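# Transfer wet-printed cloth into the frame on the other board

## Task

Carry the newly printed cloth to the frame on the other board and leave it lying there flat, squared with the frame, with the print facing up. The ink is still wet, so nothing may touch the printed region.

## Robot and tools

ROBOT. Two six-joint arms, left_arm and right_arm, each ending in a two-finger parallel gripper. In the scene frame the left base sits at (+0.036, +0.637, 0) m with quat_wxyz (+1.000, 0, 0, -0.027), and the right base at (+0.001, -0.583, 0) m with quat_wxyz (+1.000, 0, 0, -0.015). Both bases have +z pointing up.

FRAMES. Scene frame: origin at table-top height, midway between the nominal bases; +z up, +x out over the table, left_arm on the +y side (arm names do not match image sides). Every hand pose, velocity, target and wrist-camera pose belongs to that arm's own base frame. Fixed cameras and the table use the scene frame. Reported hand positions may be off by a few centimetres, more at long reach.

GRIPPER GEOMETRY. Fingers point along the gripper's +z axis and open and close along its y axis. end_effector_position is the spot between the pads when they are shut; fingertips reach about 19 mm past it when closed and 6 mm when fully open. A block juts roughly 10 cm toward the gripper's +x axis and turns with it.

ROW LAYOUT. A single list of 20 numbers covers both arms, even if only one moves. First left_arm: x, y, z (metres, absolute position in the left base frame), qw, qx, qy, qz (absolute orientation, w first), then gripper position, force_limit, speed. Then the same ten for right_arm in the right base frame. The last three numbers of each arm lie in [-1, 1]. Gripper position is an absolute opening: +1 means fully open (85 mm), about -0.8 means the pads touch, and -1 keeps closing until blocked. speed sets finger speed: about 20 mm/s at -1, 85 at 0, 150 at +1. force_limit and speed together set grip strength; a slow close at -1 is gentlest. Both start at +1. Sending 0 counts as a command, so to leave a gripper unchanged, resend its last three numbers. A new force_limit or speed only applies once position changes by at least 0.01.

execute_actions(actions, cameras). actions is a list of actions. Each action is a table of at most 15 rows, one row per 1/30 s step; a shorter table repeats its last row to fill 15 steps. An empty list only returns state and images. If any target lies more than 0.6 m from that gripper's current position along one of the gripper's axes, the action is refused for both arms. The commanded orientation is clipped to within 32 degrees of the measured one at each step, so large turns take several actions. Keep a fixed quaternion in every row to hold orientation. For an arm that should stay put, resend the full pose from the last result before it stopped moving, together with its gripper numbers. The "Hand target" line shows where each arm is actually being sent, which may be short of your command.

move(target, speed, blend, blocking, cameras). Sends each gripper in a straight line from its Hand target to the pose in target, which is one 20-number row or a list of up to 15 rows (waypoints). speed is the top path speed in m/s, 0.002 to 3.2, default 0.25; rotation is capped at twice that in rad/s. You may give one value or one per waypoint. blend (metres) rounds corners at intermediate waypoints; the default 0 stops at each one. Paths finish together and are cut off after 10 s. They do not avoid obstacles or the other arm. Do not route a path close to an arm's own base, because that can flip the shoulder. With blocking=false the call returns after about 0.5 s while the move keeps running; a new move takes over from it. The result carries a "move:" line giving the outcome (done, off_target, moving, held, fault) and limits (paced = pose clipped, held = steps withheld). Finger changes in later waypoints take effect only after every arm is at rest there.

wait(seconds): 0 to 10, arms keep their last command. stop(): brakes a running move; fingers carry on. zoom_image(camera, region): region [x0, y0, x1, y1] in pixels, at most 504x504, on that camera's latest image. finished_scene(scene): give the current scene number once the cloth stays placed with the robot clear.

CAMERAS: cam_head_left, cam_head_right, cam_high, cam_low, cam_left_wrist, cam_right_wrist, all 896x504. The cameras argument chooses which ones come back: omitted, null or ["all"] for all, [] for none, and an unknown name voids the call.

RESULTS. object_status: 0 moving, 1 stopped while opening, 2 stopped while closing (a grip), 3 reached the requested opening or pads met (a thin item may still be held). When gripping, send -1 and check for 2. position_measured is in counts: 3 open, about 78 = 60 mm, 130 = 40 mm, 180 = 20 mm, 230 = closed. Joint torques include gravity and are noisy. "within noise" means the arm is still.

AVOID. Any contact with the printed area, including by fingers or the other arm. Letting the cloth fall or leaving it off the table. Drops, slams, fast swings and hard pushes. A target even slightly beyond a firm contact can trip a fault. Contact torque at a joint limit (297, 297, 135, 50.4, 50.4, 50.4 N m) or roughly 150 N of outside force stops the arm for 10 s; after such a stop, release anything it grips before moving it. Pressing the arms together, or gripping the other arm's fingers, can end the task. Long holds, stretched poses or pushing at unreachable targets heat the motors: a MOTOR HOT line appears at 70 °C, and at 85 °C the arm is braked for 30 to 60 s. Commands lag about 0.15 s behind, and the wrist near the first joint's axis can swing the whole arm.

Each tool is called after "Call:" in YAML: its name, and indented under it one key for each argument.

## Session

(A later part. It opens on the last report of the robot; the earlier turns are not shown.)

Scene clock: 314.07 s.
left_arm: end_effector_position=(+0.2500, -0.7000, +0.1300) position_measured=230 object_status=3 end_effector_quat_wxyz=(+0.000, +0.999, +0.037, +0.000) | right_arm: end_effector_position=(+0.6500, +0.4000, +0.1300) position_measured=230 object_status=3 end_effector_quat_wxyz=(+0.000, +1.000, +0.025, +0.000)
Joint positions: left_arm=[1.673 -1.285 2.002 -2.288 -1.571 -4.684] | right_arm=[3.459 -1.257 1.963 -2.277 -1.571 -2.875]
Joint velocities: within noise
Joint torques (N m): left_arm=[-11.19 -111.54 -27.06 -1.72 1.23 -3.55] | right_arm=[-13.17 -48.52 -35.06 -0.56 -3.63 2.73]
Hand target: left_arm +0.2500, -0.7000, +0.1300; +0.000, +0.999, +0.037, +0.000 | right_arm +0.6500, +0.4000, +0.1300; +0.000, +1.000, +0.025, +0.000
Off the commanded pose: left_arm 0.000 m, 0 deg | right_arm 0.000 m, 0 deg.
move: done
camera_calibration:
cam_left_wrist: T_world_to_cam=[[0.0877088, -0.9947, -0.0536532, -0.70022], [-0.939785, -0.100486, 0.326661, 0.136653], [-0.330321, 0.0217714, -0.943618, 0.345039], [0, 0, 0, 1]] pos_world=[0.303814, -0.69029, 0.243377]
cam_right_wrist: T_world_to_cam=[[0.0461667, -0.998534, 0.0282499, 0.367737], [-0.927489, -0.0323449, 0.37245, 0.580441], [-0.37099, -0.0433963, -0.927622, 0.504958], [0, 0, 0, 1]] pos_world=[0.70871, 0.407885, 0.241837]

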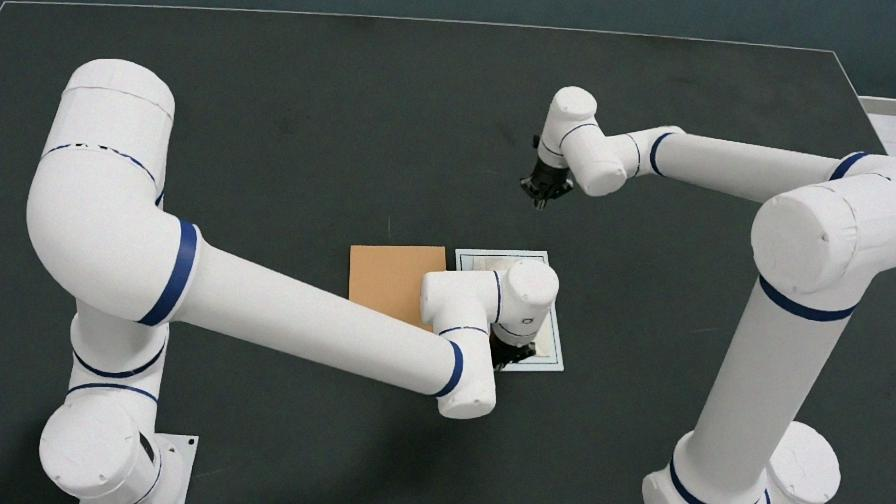

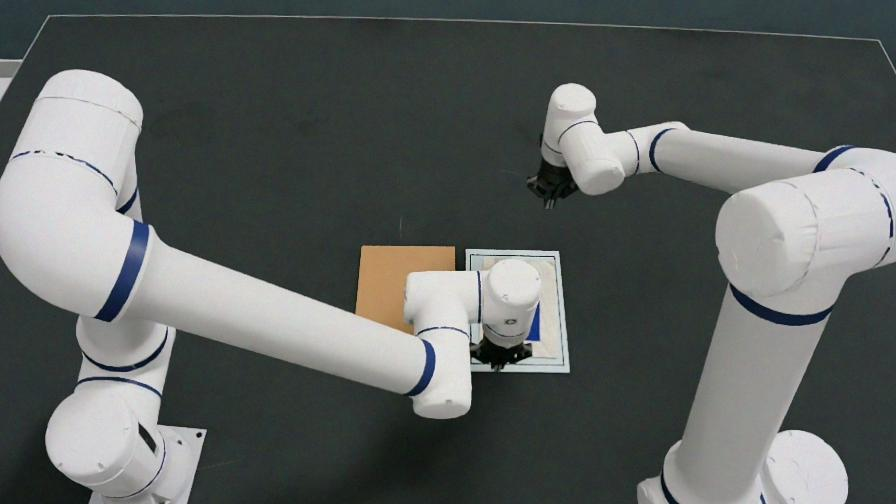

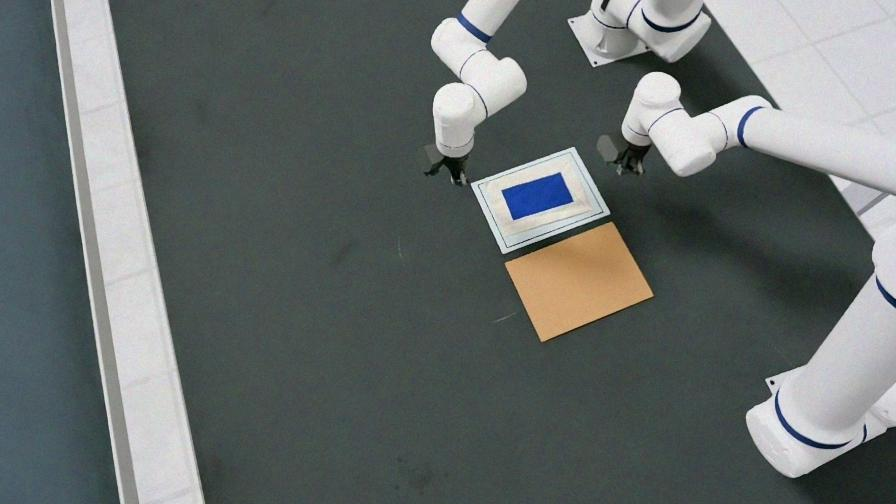

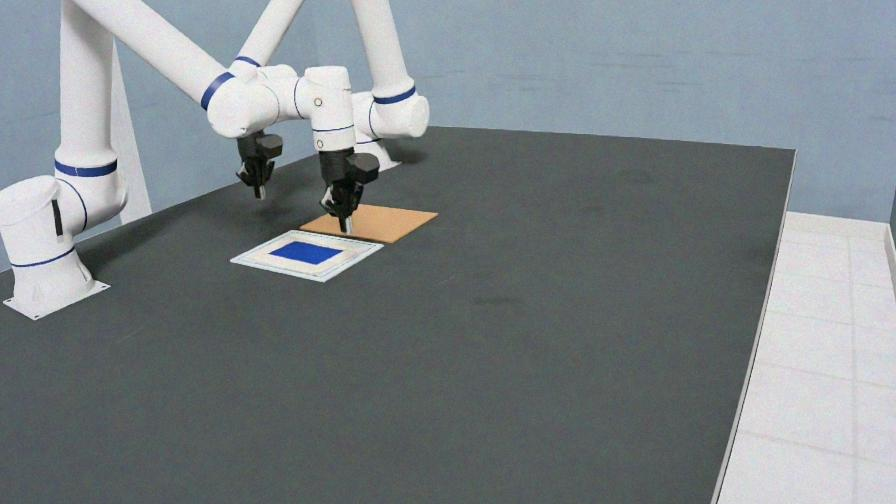

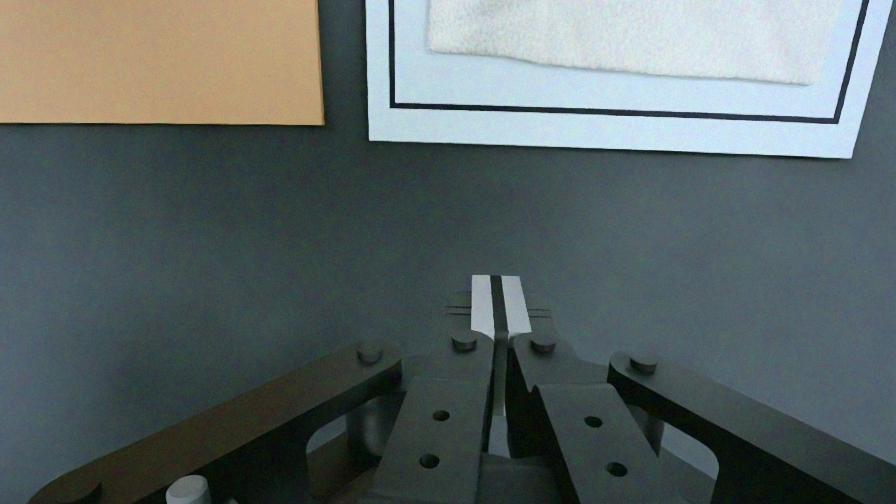

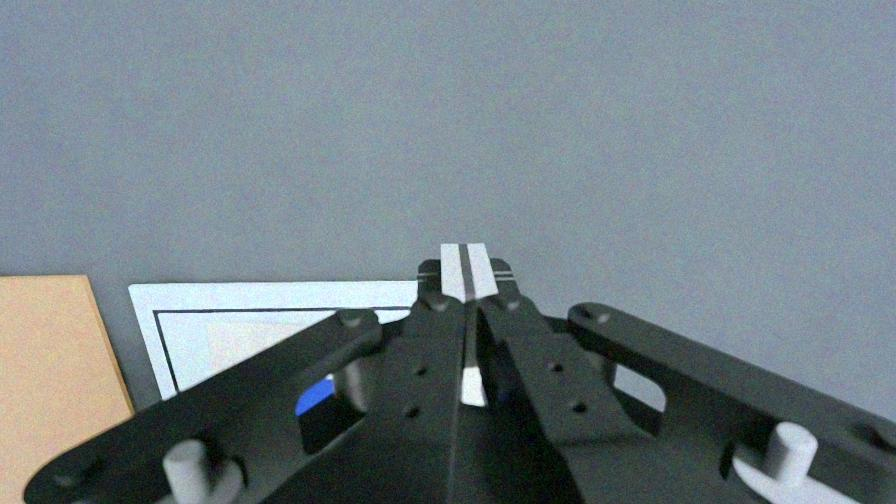

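Call:
move:
  target:
    - [0.334,-0.760,0.06,0,0.9993,0.037,0,-1,-1,-1,0.545,0.458,0.06,0,-0.9997,-0.025,0,-1,-0.3,-1]
    - [0.334,-0.760,0.033,0,0.9993,0.037,0,-1,-1,-1,0.545,0.458,0.032,0,-0.9997,-0.025,0,-1,-0.3,-1]
  speed: 0.15
  cameras: ["cam_left_wrist","cam_right_wrist","cam_low"]

Call:
zoom_image:
  camera: "cam_low"
  region: [210, 200, 410, 300]

Scene clock: 327.07 s.
left_arm: end_effector_position=(+0.3340, -0.7600, +0.0331) position_measured=230 object_status=3 end_effector_quat_wxyz=(+0.000, +0.999, +0.037, +0.000) | right_arm: end_effector_position=(+0.5450, +0.4580, +0.0321) position_measured=230 object_status=3 end_effector_quat_wxyz=(+0.000, +1.000, +0.025, +0.000)
Joint positions: left_arm=[1.769 -1.055 1.875 -2.39 -1.571 -4.588] | right_arm=[3.588 -1.194 2.116 -2.493 -1.571 -2.745]
Joint velocities: within noise
Joint torques (N m): left_arm=[12.23 -107.96 -24.1 -8.06 -2.27 4.45] | right_arm=[21.15 -48.15 -17.22 -8.46 -2.89 2.64]
Hand target: left_arm +0.3340, -0.7600, +0.0330; +0.000, +0.999, +0.037, +0.000 | right_arm +0.5450, +0.4580, +0.0320; +0.000, +1.000, +0.025, +0.000
Off the commanded pose: left_arm 0.000 m, 0 deg | right_arm 0.000 m, 0 deg.
move: done
camera_calibration:
cam_left_wrist: T_world_to_cam=[[0.0877166, -0.9947, -0.0536466, -0.772467], [-0.939815, -0.100489, 0.326571, 0.24121], [-0.330232, 0.0217722, -0.943649, 0.28272], [0, 0, 0, 1]] pos_world=[0.387814, -0.75029, 0.146576]
cam_right_wrist: T_world_to_cam=[[0.0459444, -0.998545, 0.028232, 0.433404], [-0.927499, -0.0321453, 0.372442, 0.52127], [-0.370993, -0.0432968, -0.927626, 0.377755], [0, 0, 0, 1]] pos_world=[0.603709, 0.465885, 0.144037]
Images, in order (width x height): cam_low 896x504, cam_left_wrist 896x504, cam_right_wrist 896x504.

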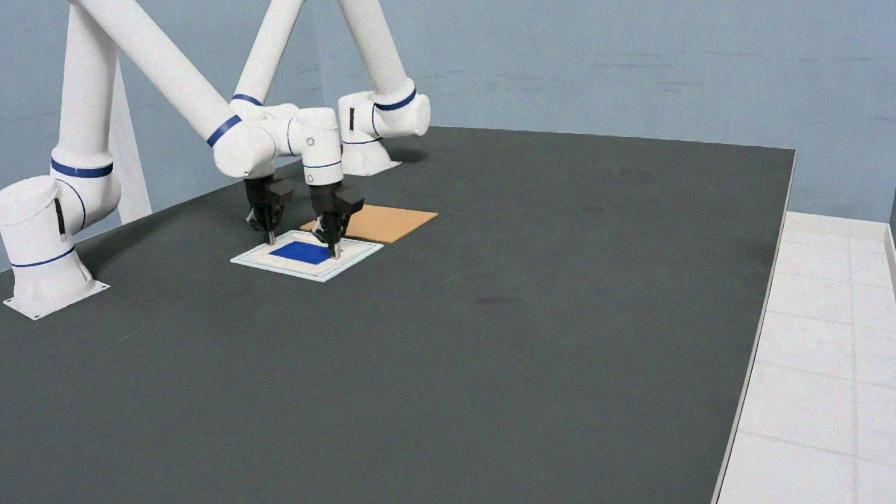

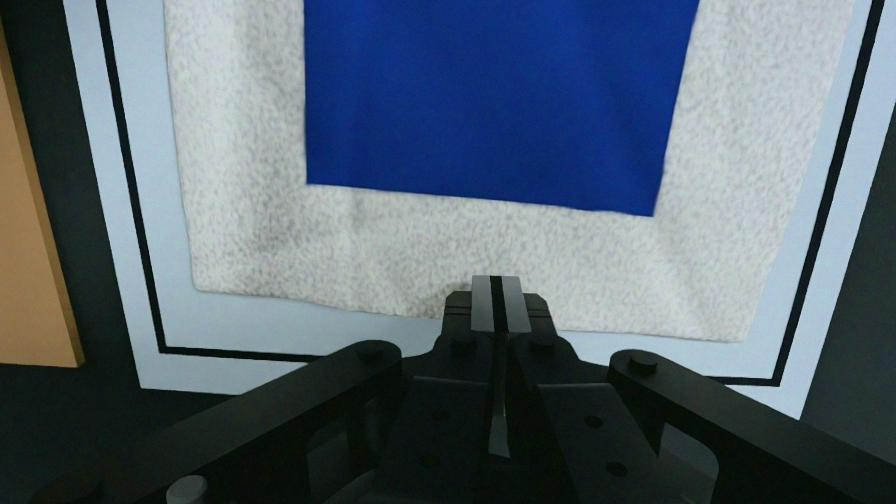

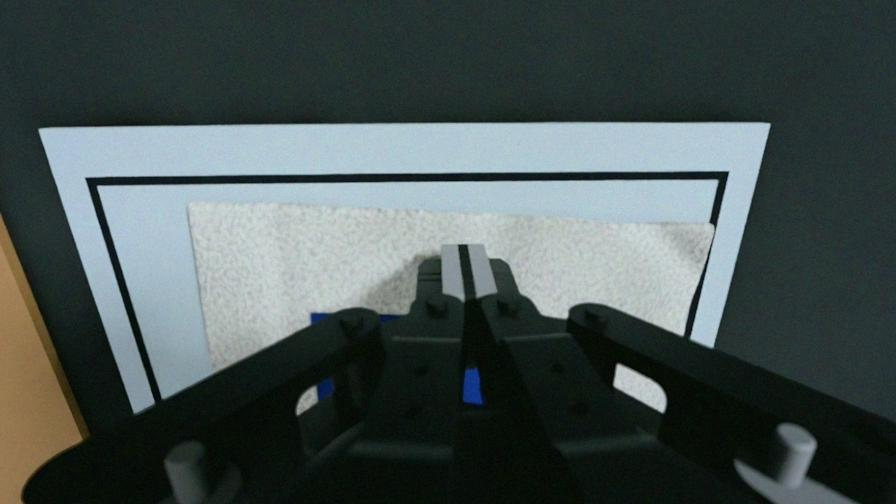

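Scaled by 2.520 from the camera's 896x504 image, which has a finer 1280x720 frame.

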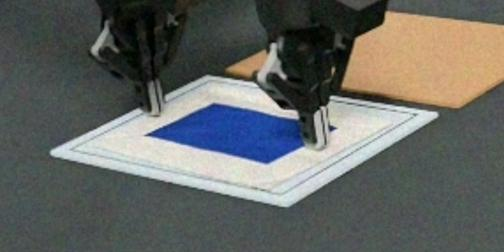

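Call:
move:
  target:
    - [0.334,-0.760,0.0261,0,0.9993,0.037,0,-1,-1,-1,0.547,0.458,0.0240,0,-0.9997,-0.025,0,-1,-0.3,-1]
    - [0.334,-0.758,0.0261,0,0.9993,0.037,0,-1,-1,-1,0.5464,0.470,0.0240,0,-0.9997,-0.025,0,-1,-0.3,-1]
  speed: [0.03,0.02]
  cameras: ["cam_left_wrist","cam_right_wrist"]

Scene clock: 332.60 s.
left_arm: end_effector_position=(+0.3340, -0.7581, +0.0262) position_measured=230 object_status=3 end_effector_quat_wxyz=(+0.000, +0.999, +0.037, +0.000) | right_arm: end_effector_position=(+0.5464, +0.4698, +0.0240) position_measured=230 object_status=3 end_effector_quat_wxyz=(+0.000, +1.000, +0.025, +0.000)
Joint positions: left_arm=[1.77 -1.049 1.881 -2.403 -1.571 -4.587] | right_arm=[3.603 -1.171 2.102 -2.501 -1.571 -2.73]
Joint velocities: within noise
Joint torques (N m): left_arm=[15.2 -22.48 21.99 5.18 -1.65 4.84] | right_arm=[32.5 -10.77 -14.26 4.04 5.85 1.92]
Hand target: left_arm +0.3340, -0.7580, +0.0261; +0.000, +0.999, +0.037, +0.000 | right_arm +0.5464, +0.4700, +0.0240; +0.000, +1.000, +0.025, +0.000
Off the commanded pose: left_arm 0.000 m, 0 deg | right_arm 0.000 m, 0 deg.
move: done
camera_calibration:
cam_left_wrist: T_world_to_cam=[[0.0876548, -0.994712, -0.0535208, -0.770856], [-0.939821, -0.10039, 0.326586, 0.243771], [-0.330232, 0.0216731, -0.943651, 0.275998], [0, 0, 0, 1]] pos_world=[0.387814, -0.748289, 0.139576]
cam_right_wrist: T_world_to_cam=[[0.0458902, -0.998544, 0.0283662, 0.445465], [-0.927536, -0.0320491, 0.372357, 0.525956], [-0.370905, -0.0433982, -0.927656, 0.371276], [0, 0, 0, 1]] pos_world=[0.605109, 0.477785, 0.135937]
Images, in order (width x height): cam_left_wrist 896x504, cam_right_wrist 896x504.

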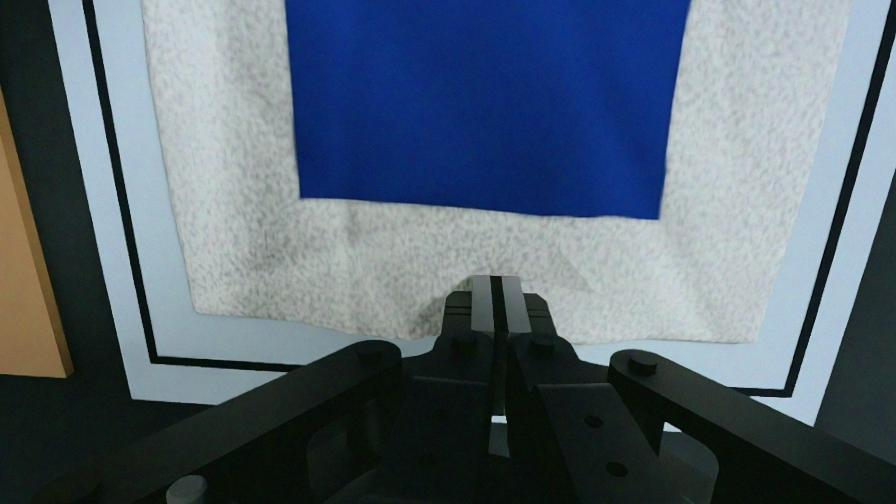

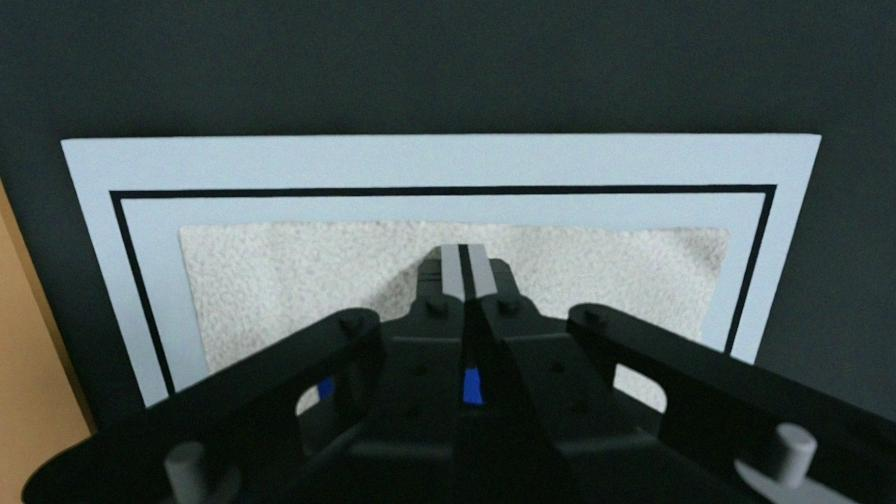

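Call:
move:
  target:
    - [0.334,-0.758,0.08,0,0.9993,0.037,0,-1,-1,-1,0.5464,0.47,0.08,0,-0.9997,-0.025,0,-1,-0.3,-1]
    - [0.25,-0.60,0.15,0,0.9993,0.037,0,-1,-1,-1,0.65,0.40,0.15,0,-0.9997,-0.025,0,-1,-0.3,-1]
  speed: [0.08,0.25]

Call:
zoom_image:
  camera: "cam_high"
  region: [460, 140, 620, 260]

Call:
zoom_image:
  camera: "cam_low"
  region: [210, 200, 410, 300]

Scene clock: 339.53 s.
left_arm: end_effector_position=(+0.2500, -0.6001, +0.1499) position_measured=230 object_status=3 end_effector_quat_wxyz=(+0.000, +0.999, +0.037, +0.000) | right_arm: end_effector_position=(+0.6500, +0.4000, +0.1501) position_measured=230 object_status=3 end_effector_quat_wxyz=(+0.000, +1.000, +0.025, +0.000)
Joint positions: left_arm=[1.689 -1.445 2.163 -2.288 -1.571 -4.668] | right_arm=[3.459 -1.28 1.949 -2.241 -1.571 -2.875]
Joint velocities: within noise
Joint torques (N m): left_arm=[-10.4 -91.89 -26.37 -1.72 2.18 -3.75] | right_arm=[-10.5 -47.15 -36.68 -0.53 4.41 -2.48]
Hand target: left_arm +0.2500, -0.6000, +0.1500; +0.000, +0.999, +0.037, +0.000 | right_arm +0.6500, +0.4000, +0.1500; +0.000, +1.000, +0.025, +0.000
Off the commanded pose: left_arm 0.000 m, 0 deg | right_arm 0.000 m, 0 deg.
move: done
camera_calibration:
cam_left_wrist: T_world_to_cam=[[0.0877166, -0.9947, -0.0536466, -0.599781], [-0.939815, -0.100489, 0.326571, 0.14019], [-0.330232, 0.0217722, -0.943649, 0.361717], [0, 0, 0, 1]] pos_world=[0.303814, -0.59039, 0.263376]
cam_right_wrist: T_world_to_cam=[[0.0459395, -0.998545, 0.0282387, 0.367442], [-0.927533, -0.0321423, 0.372356, 0.572839], [-0.370906, -0.0432982, -0.92766, 0.523481], [0, 0, 0, 1]] pos_world=[0.708609, 0.407985, 0.261936]

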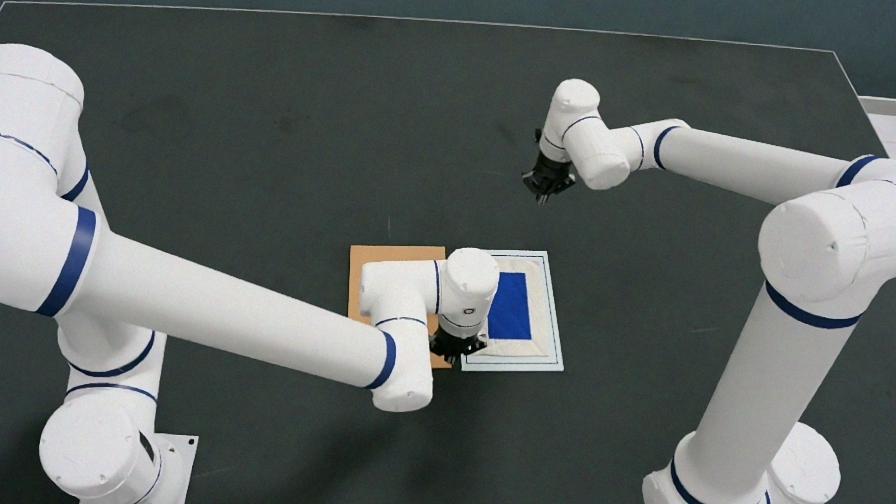

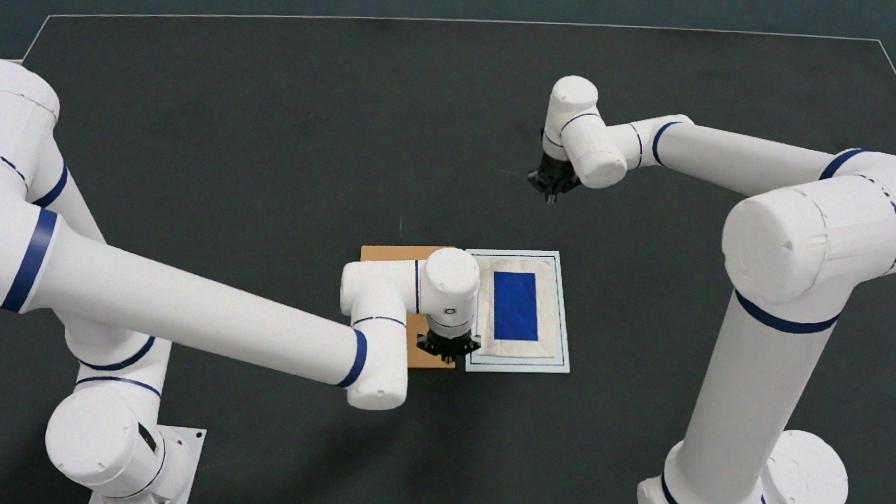

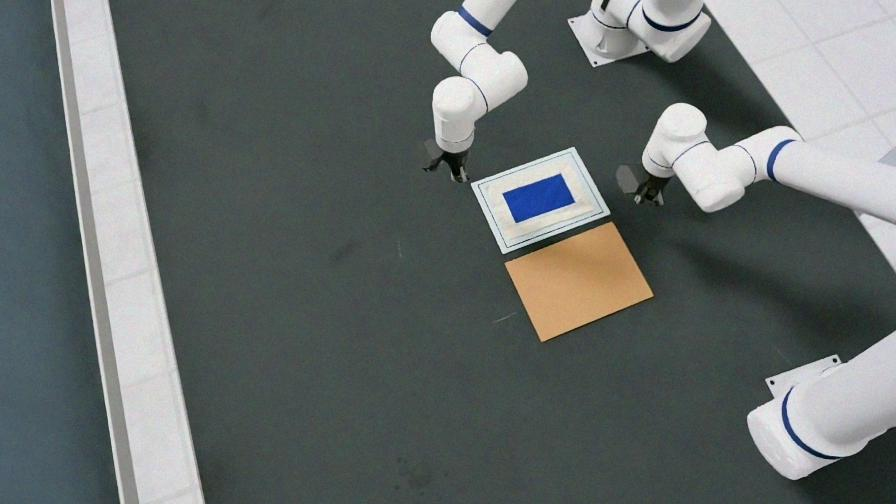

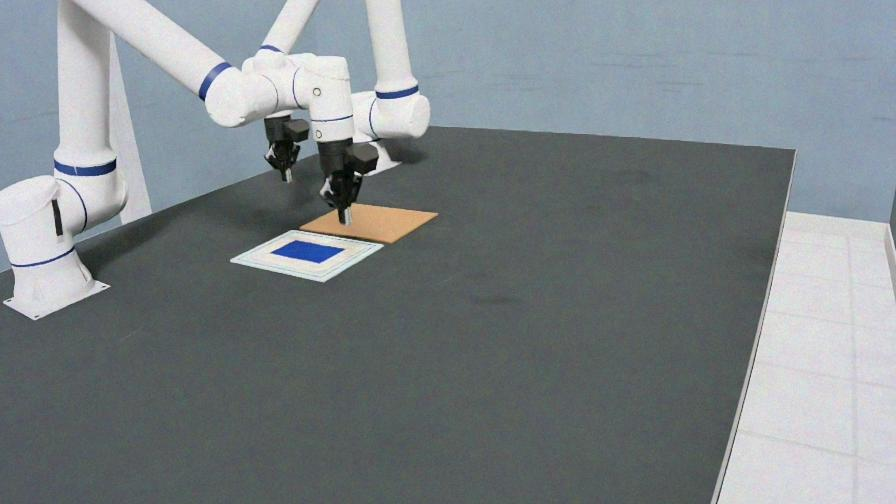

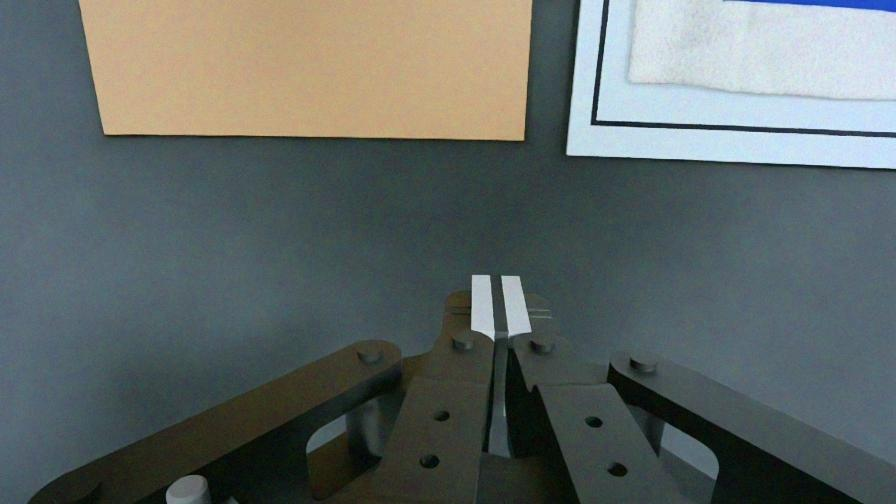

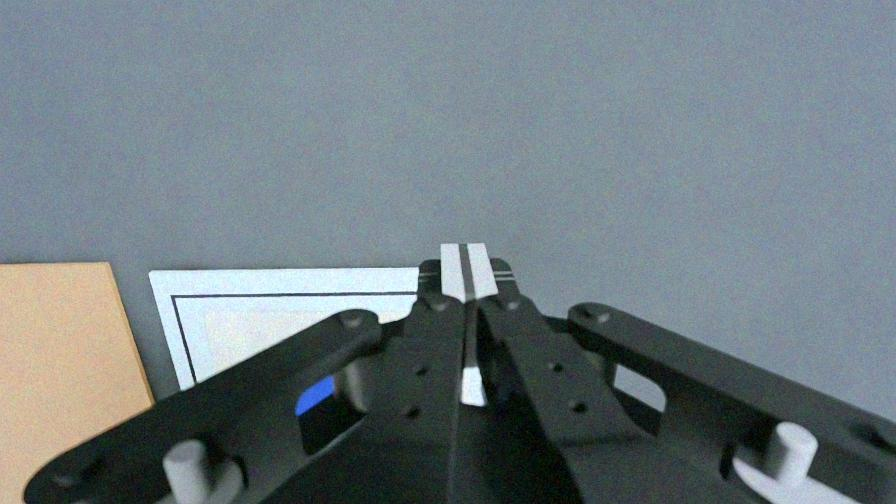

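Scaled by 3.150 from the camera's 896x504 image, which has a finer 1280x720 frame.

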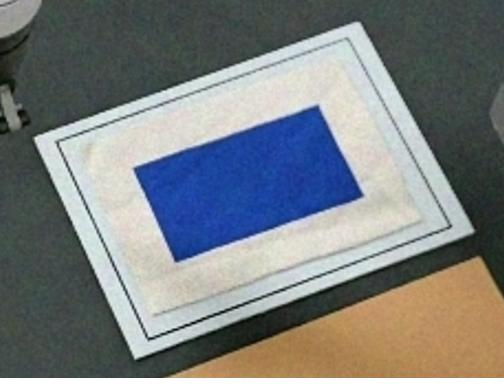

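Scaled by 2.520 from the camera's 896x504 image, which has a finer 1280x720 frame.

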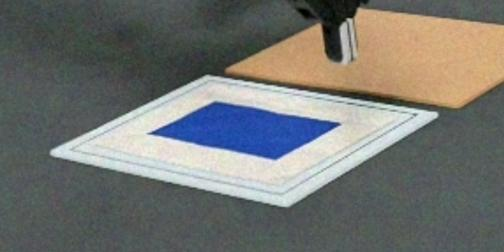

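Flat, well placed.

Call:
finished_scene:
  scene: 1

The scene is finished: the task was done.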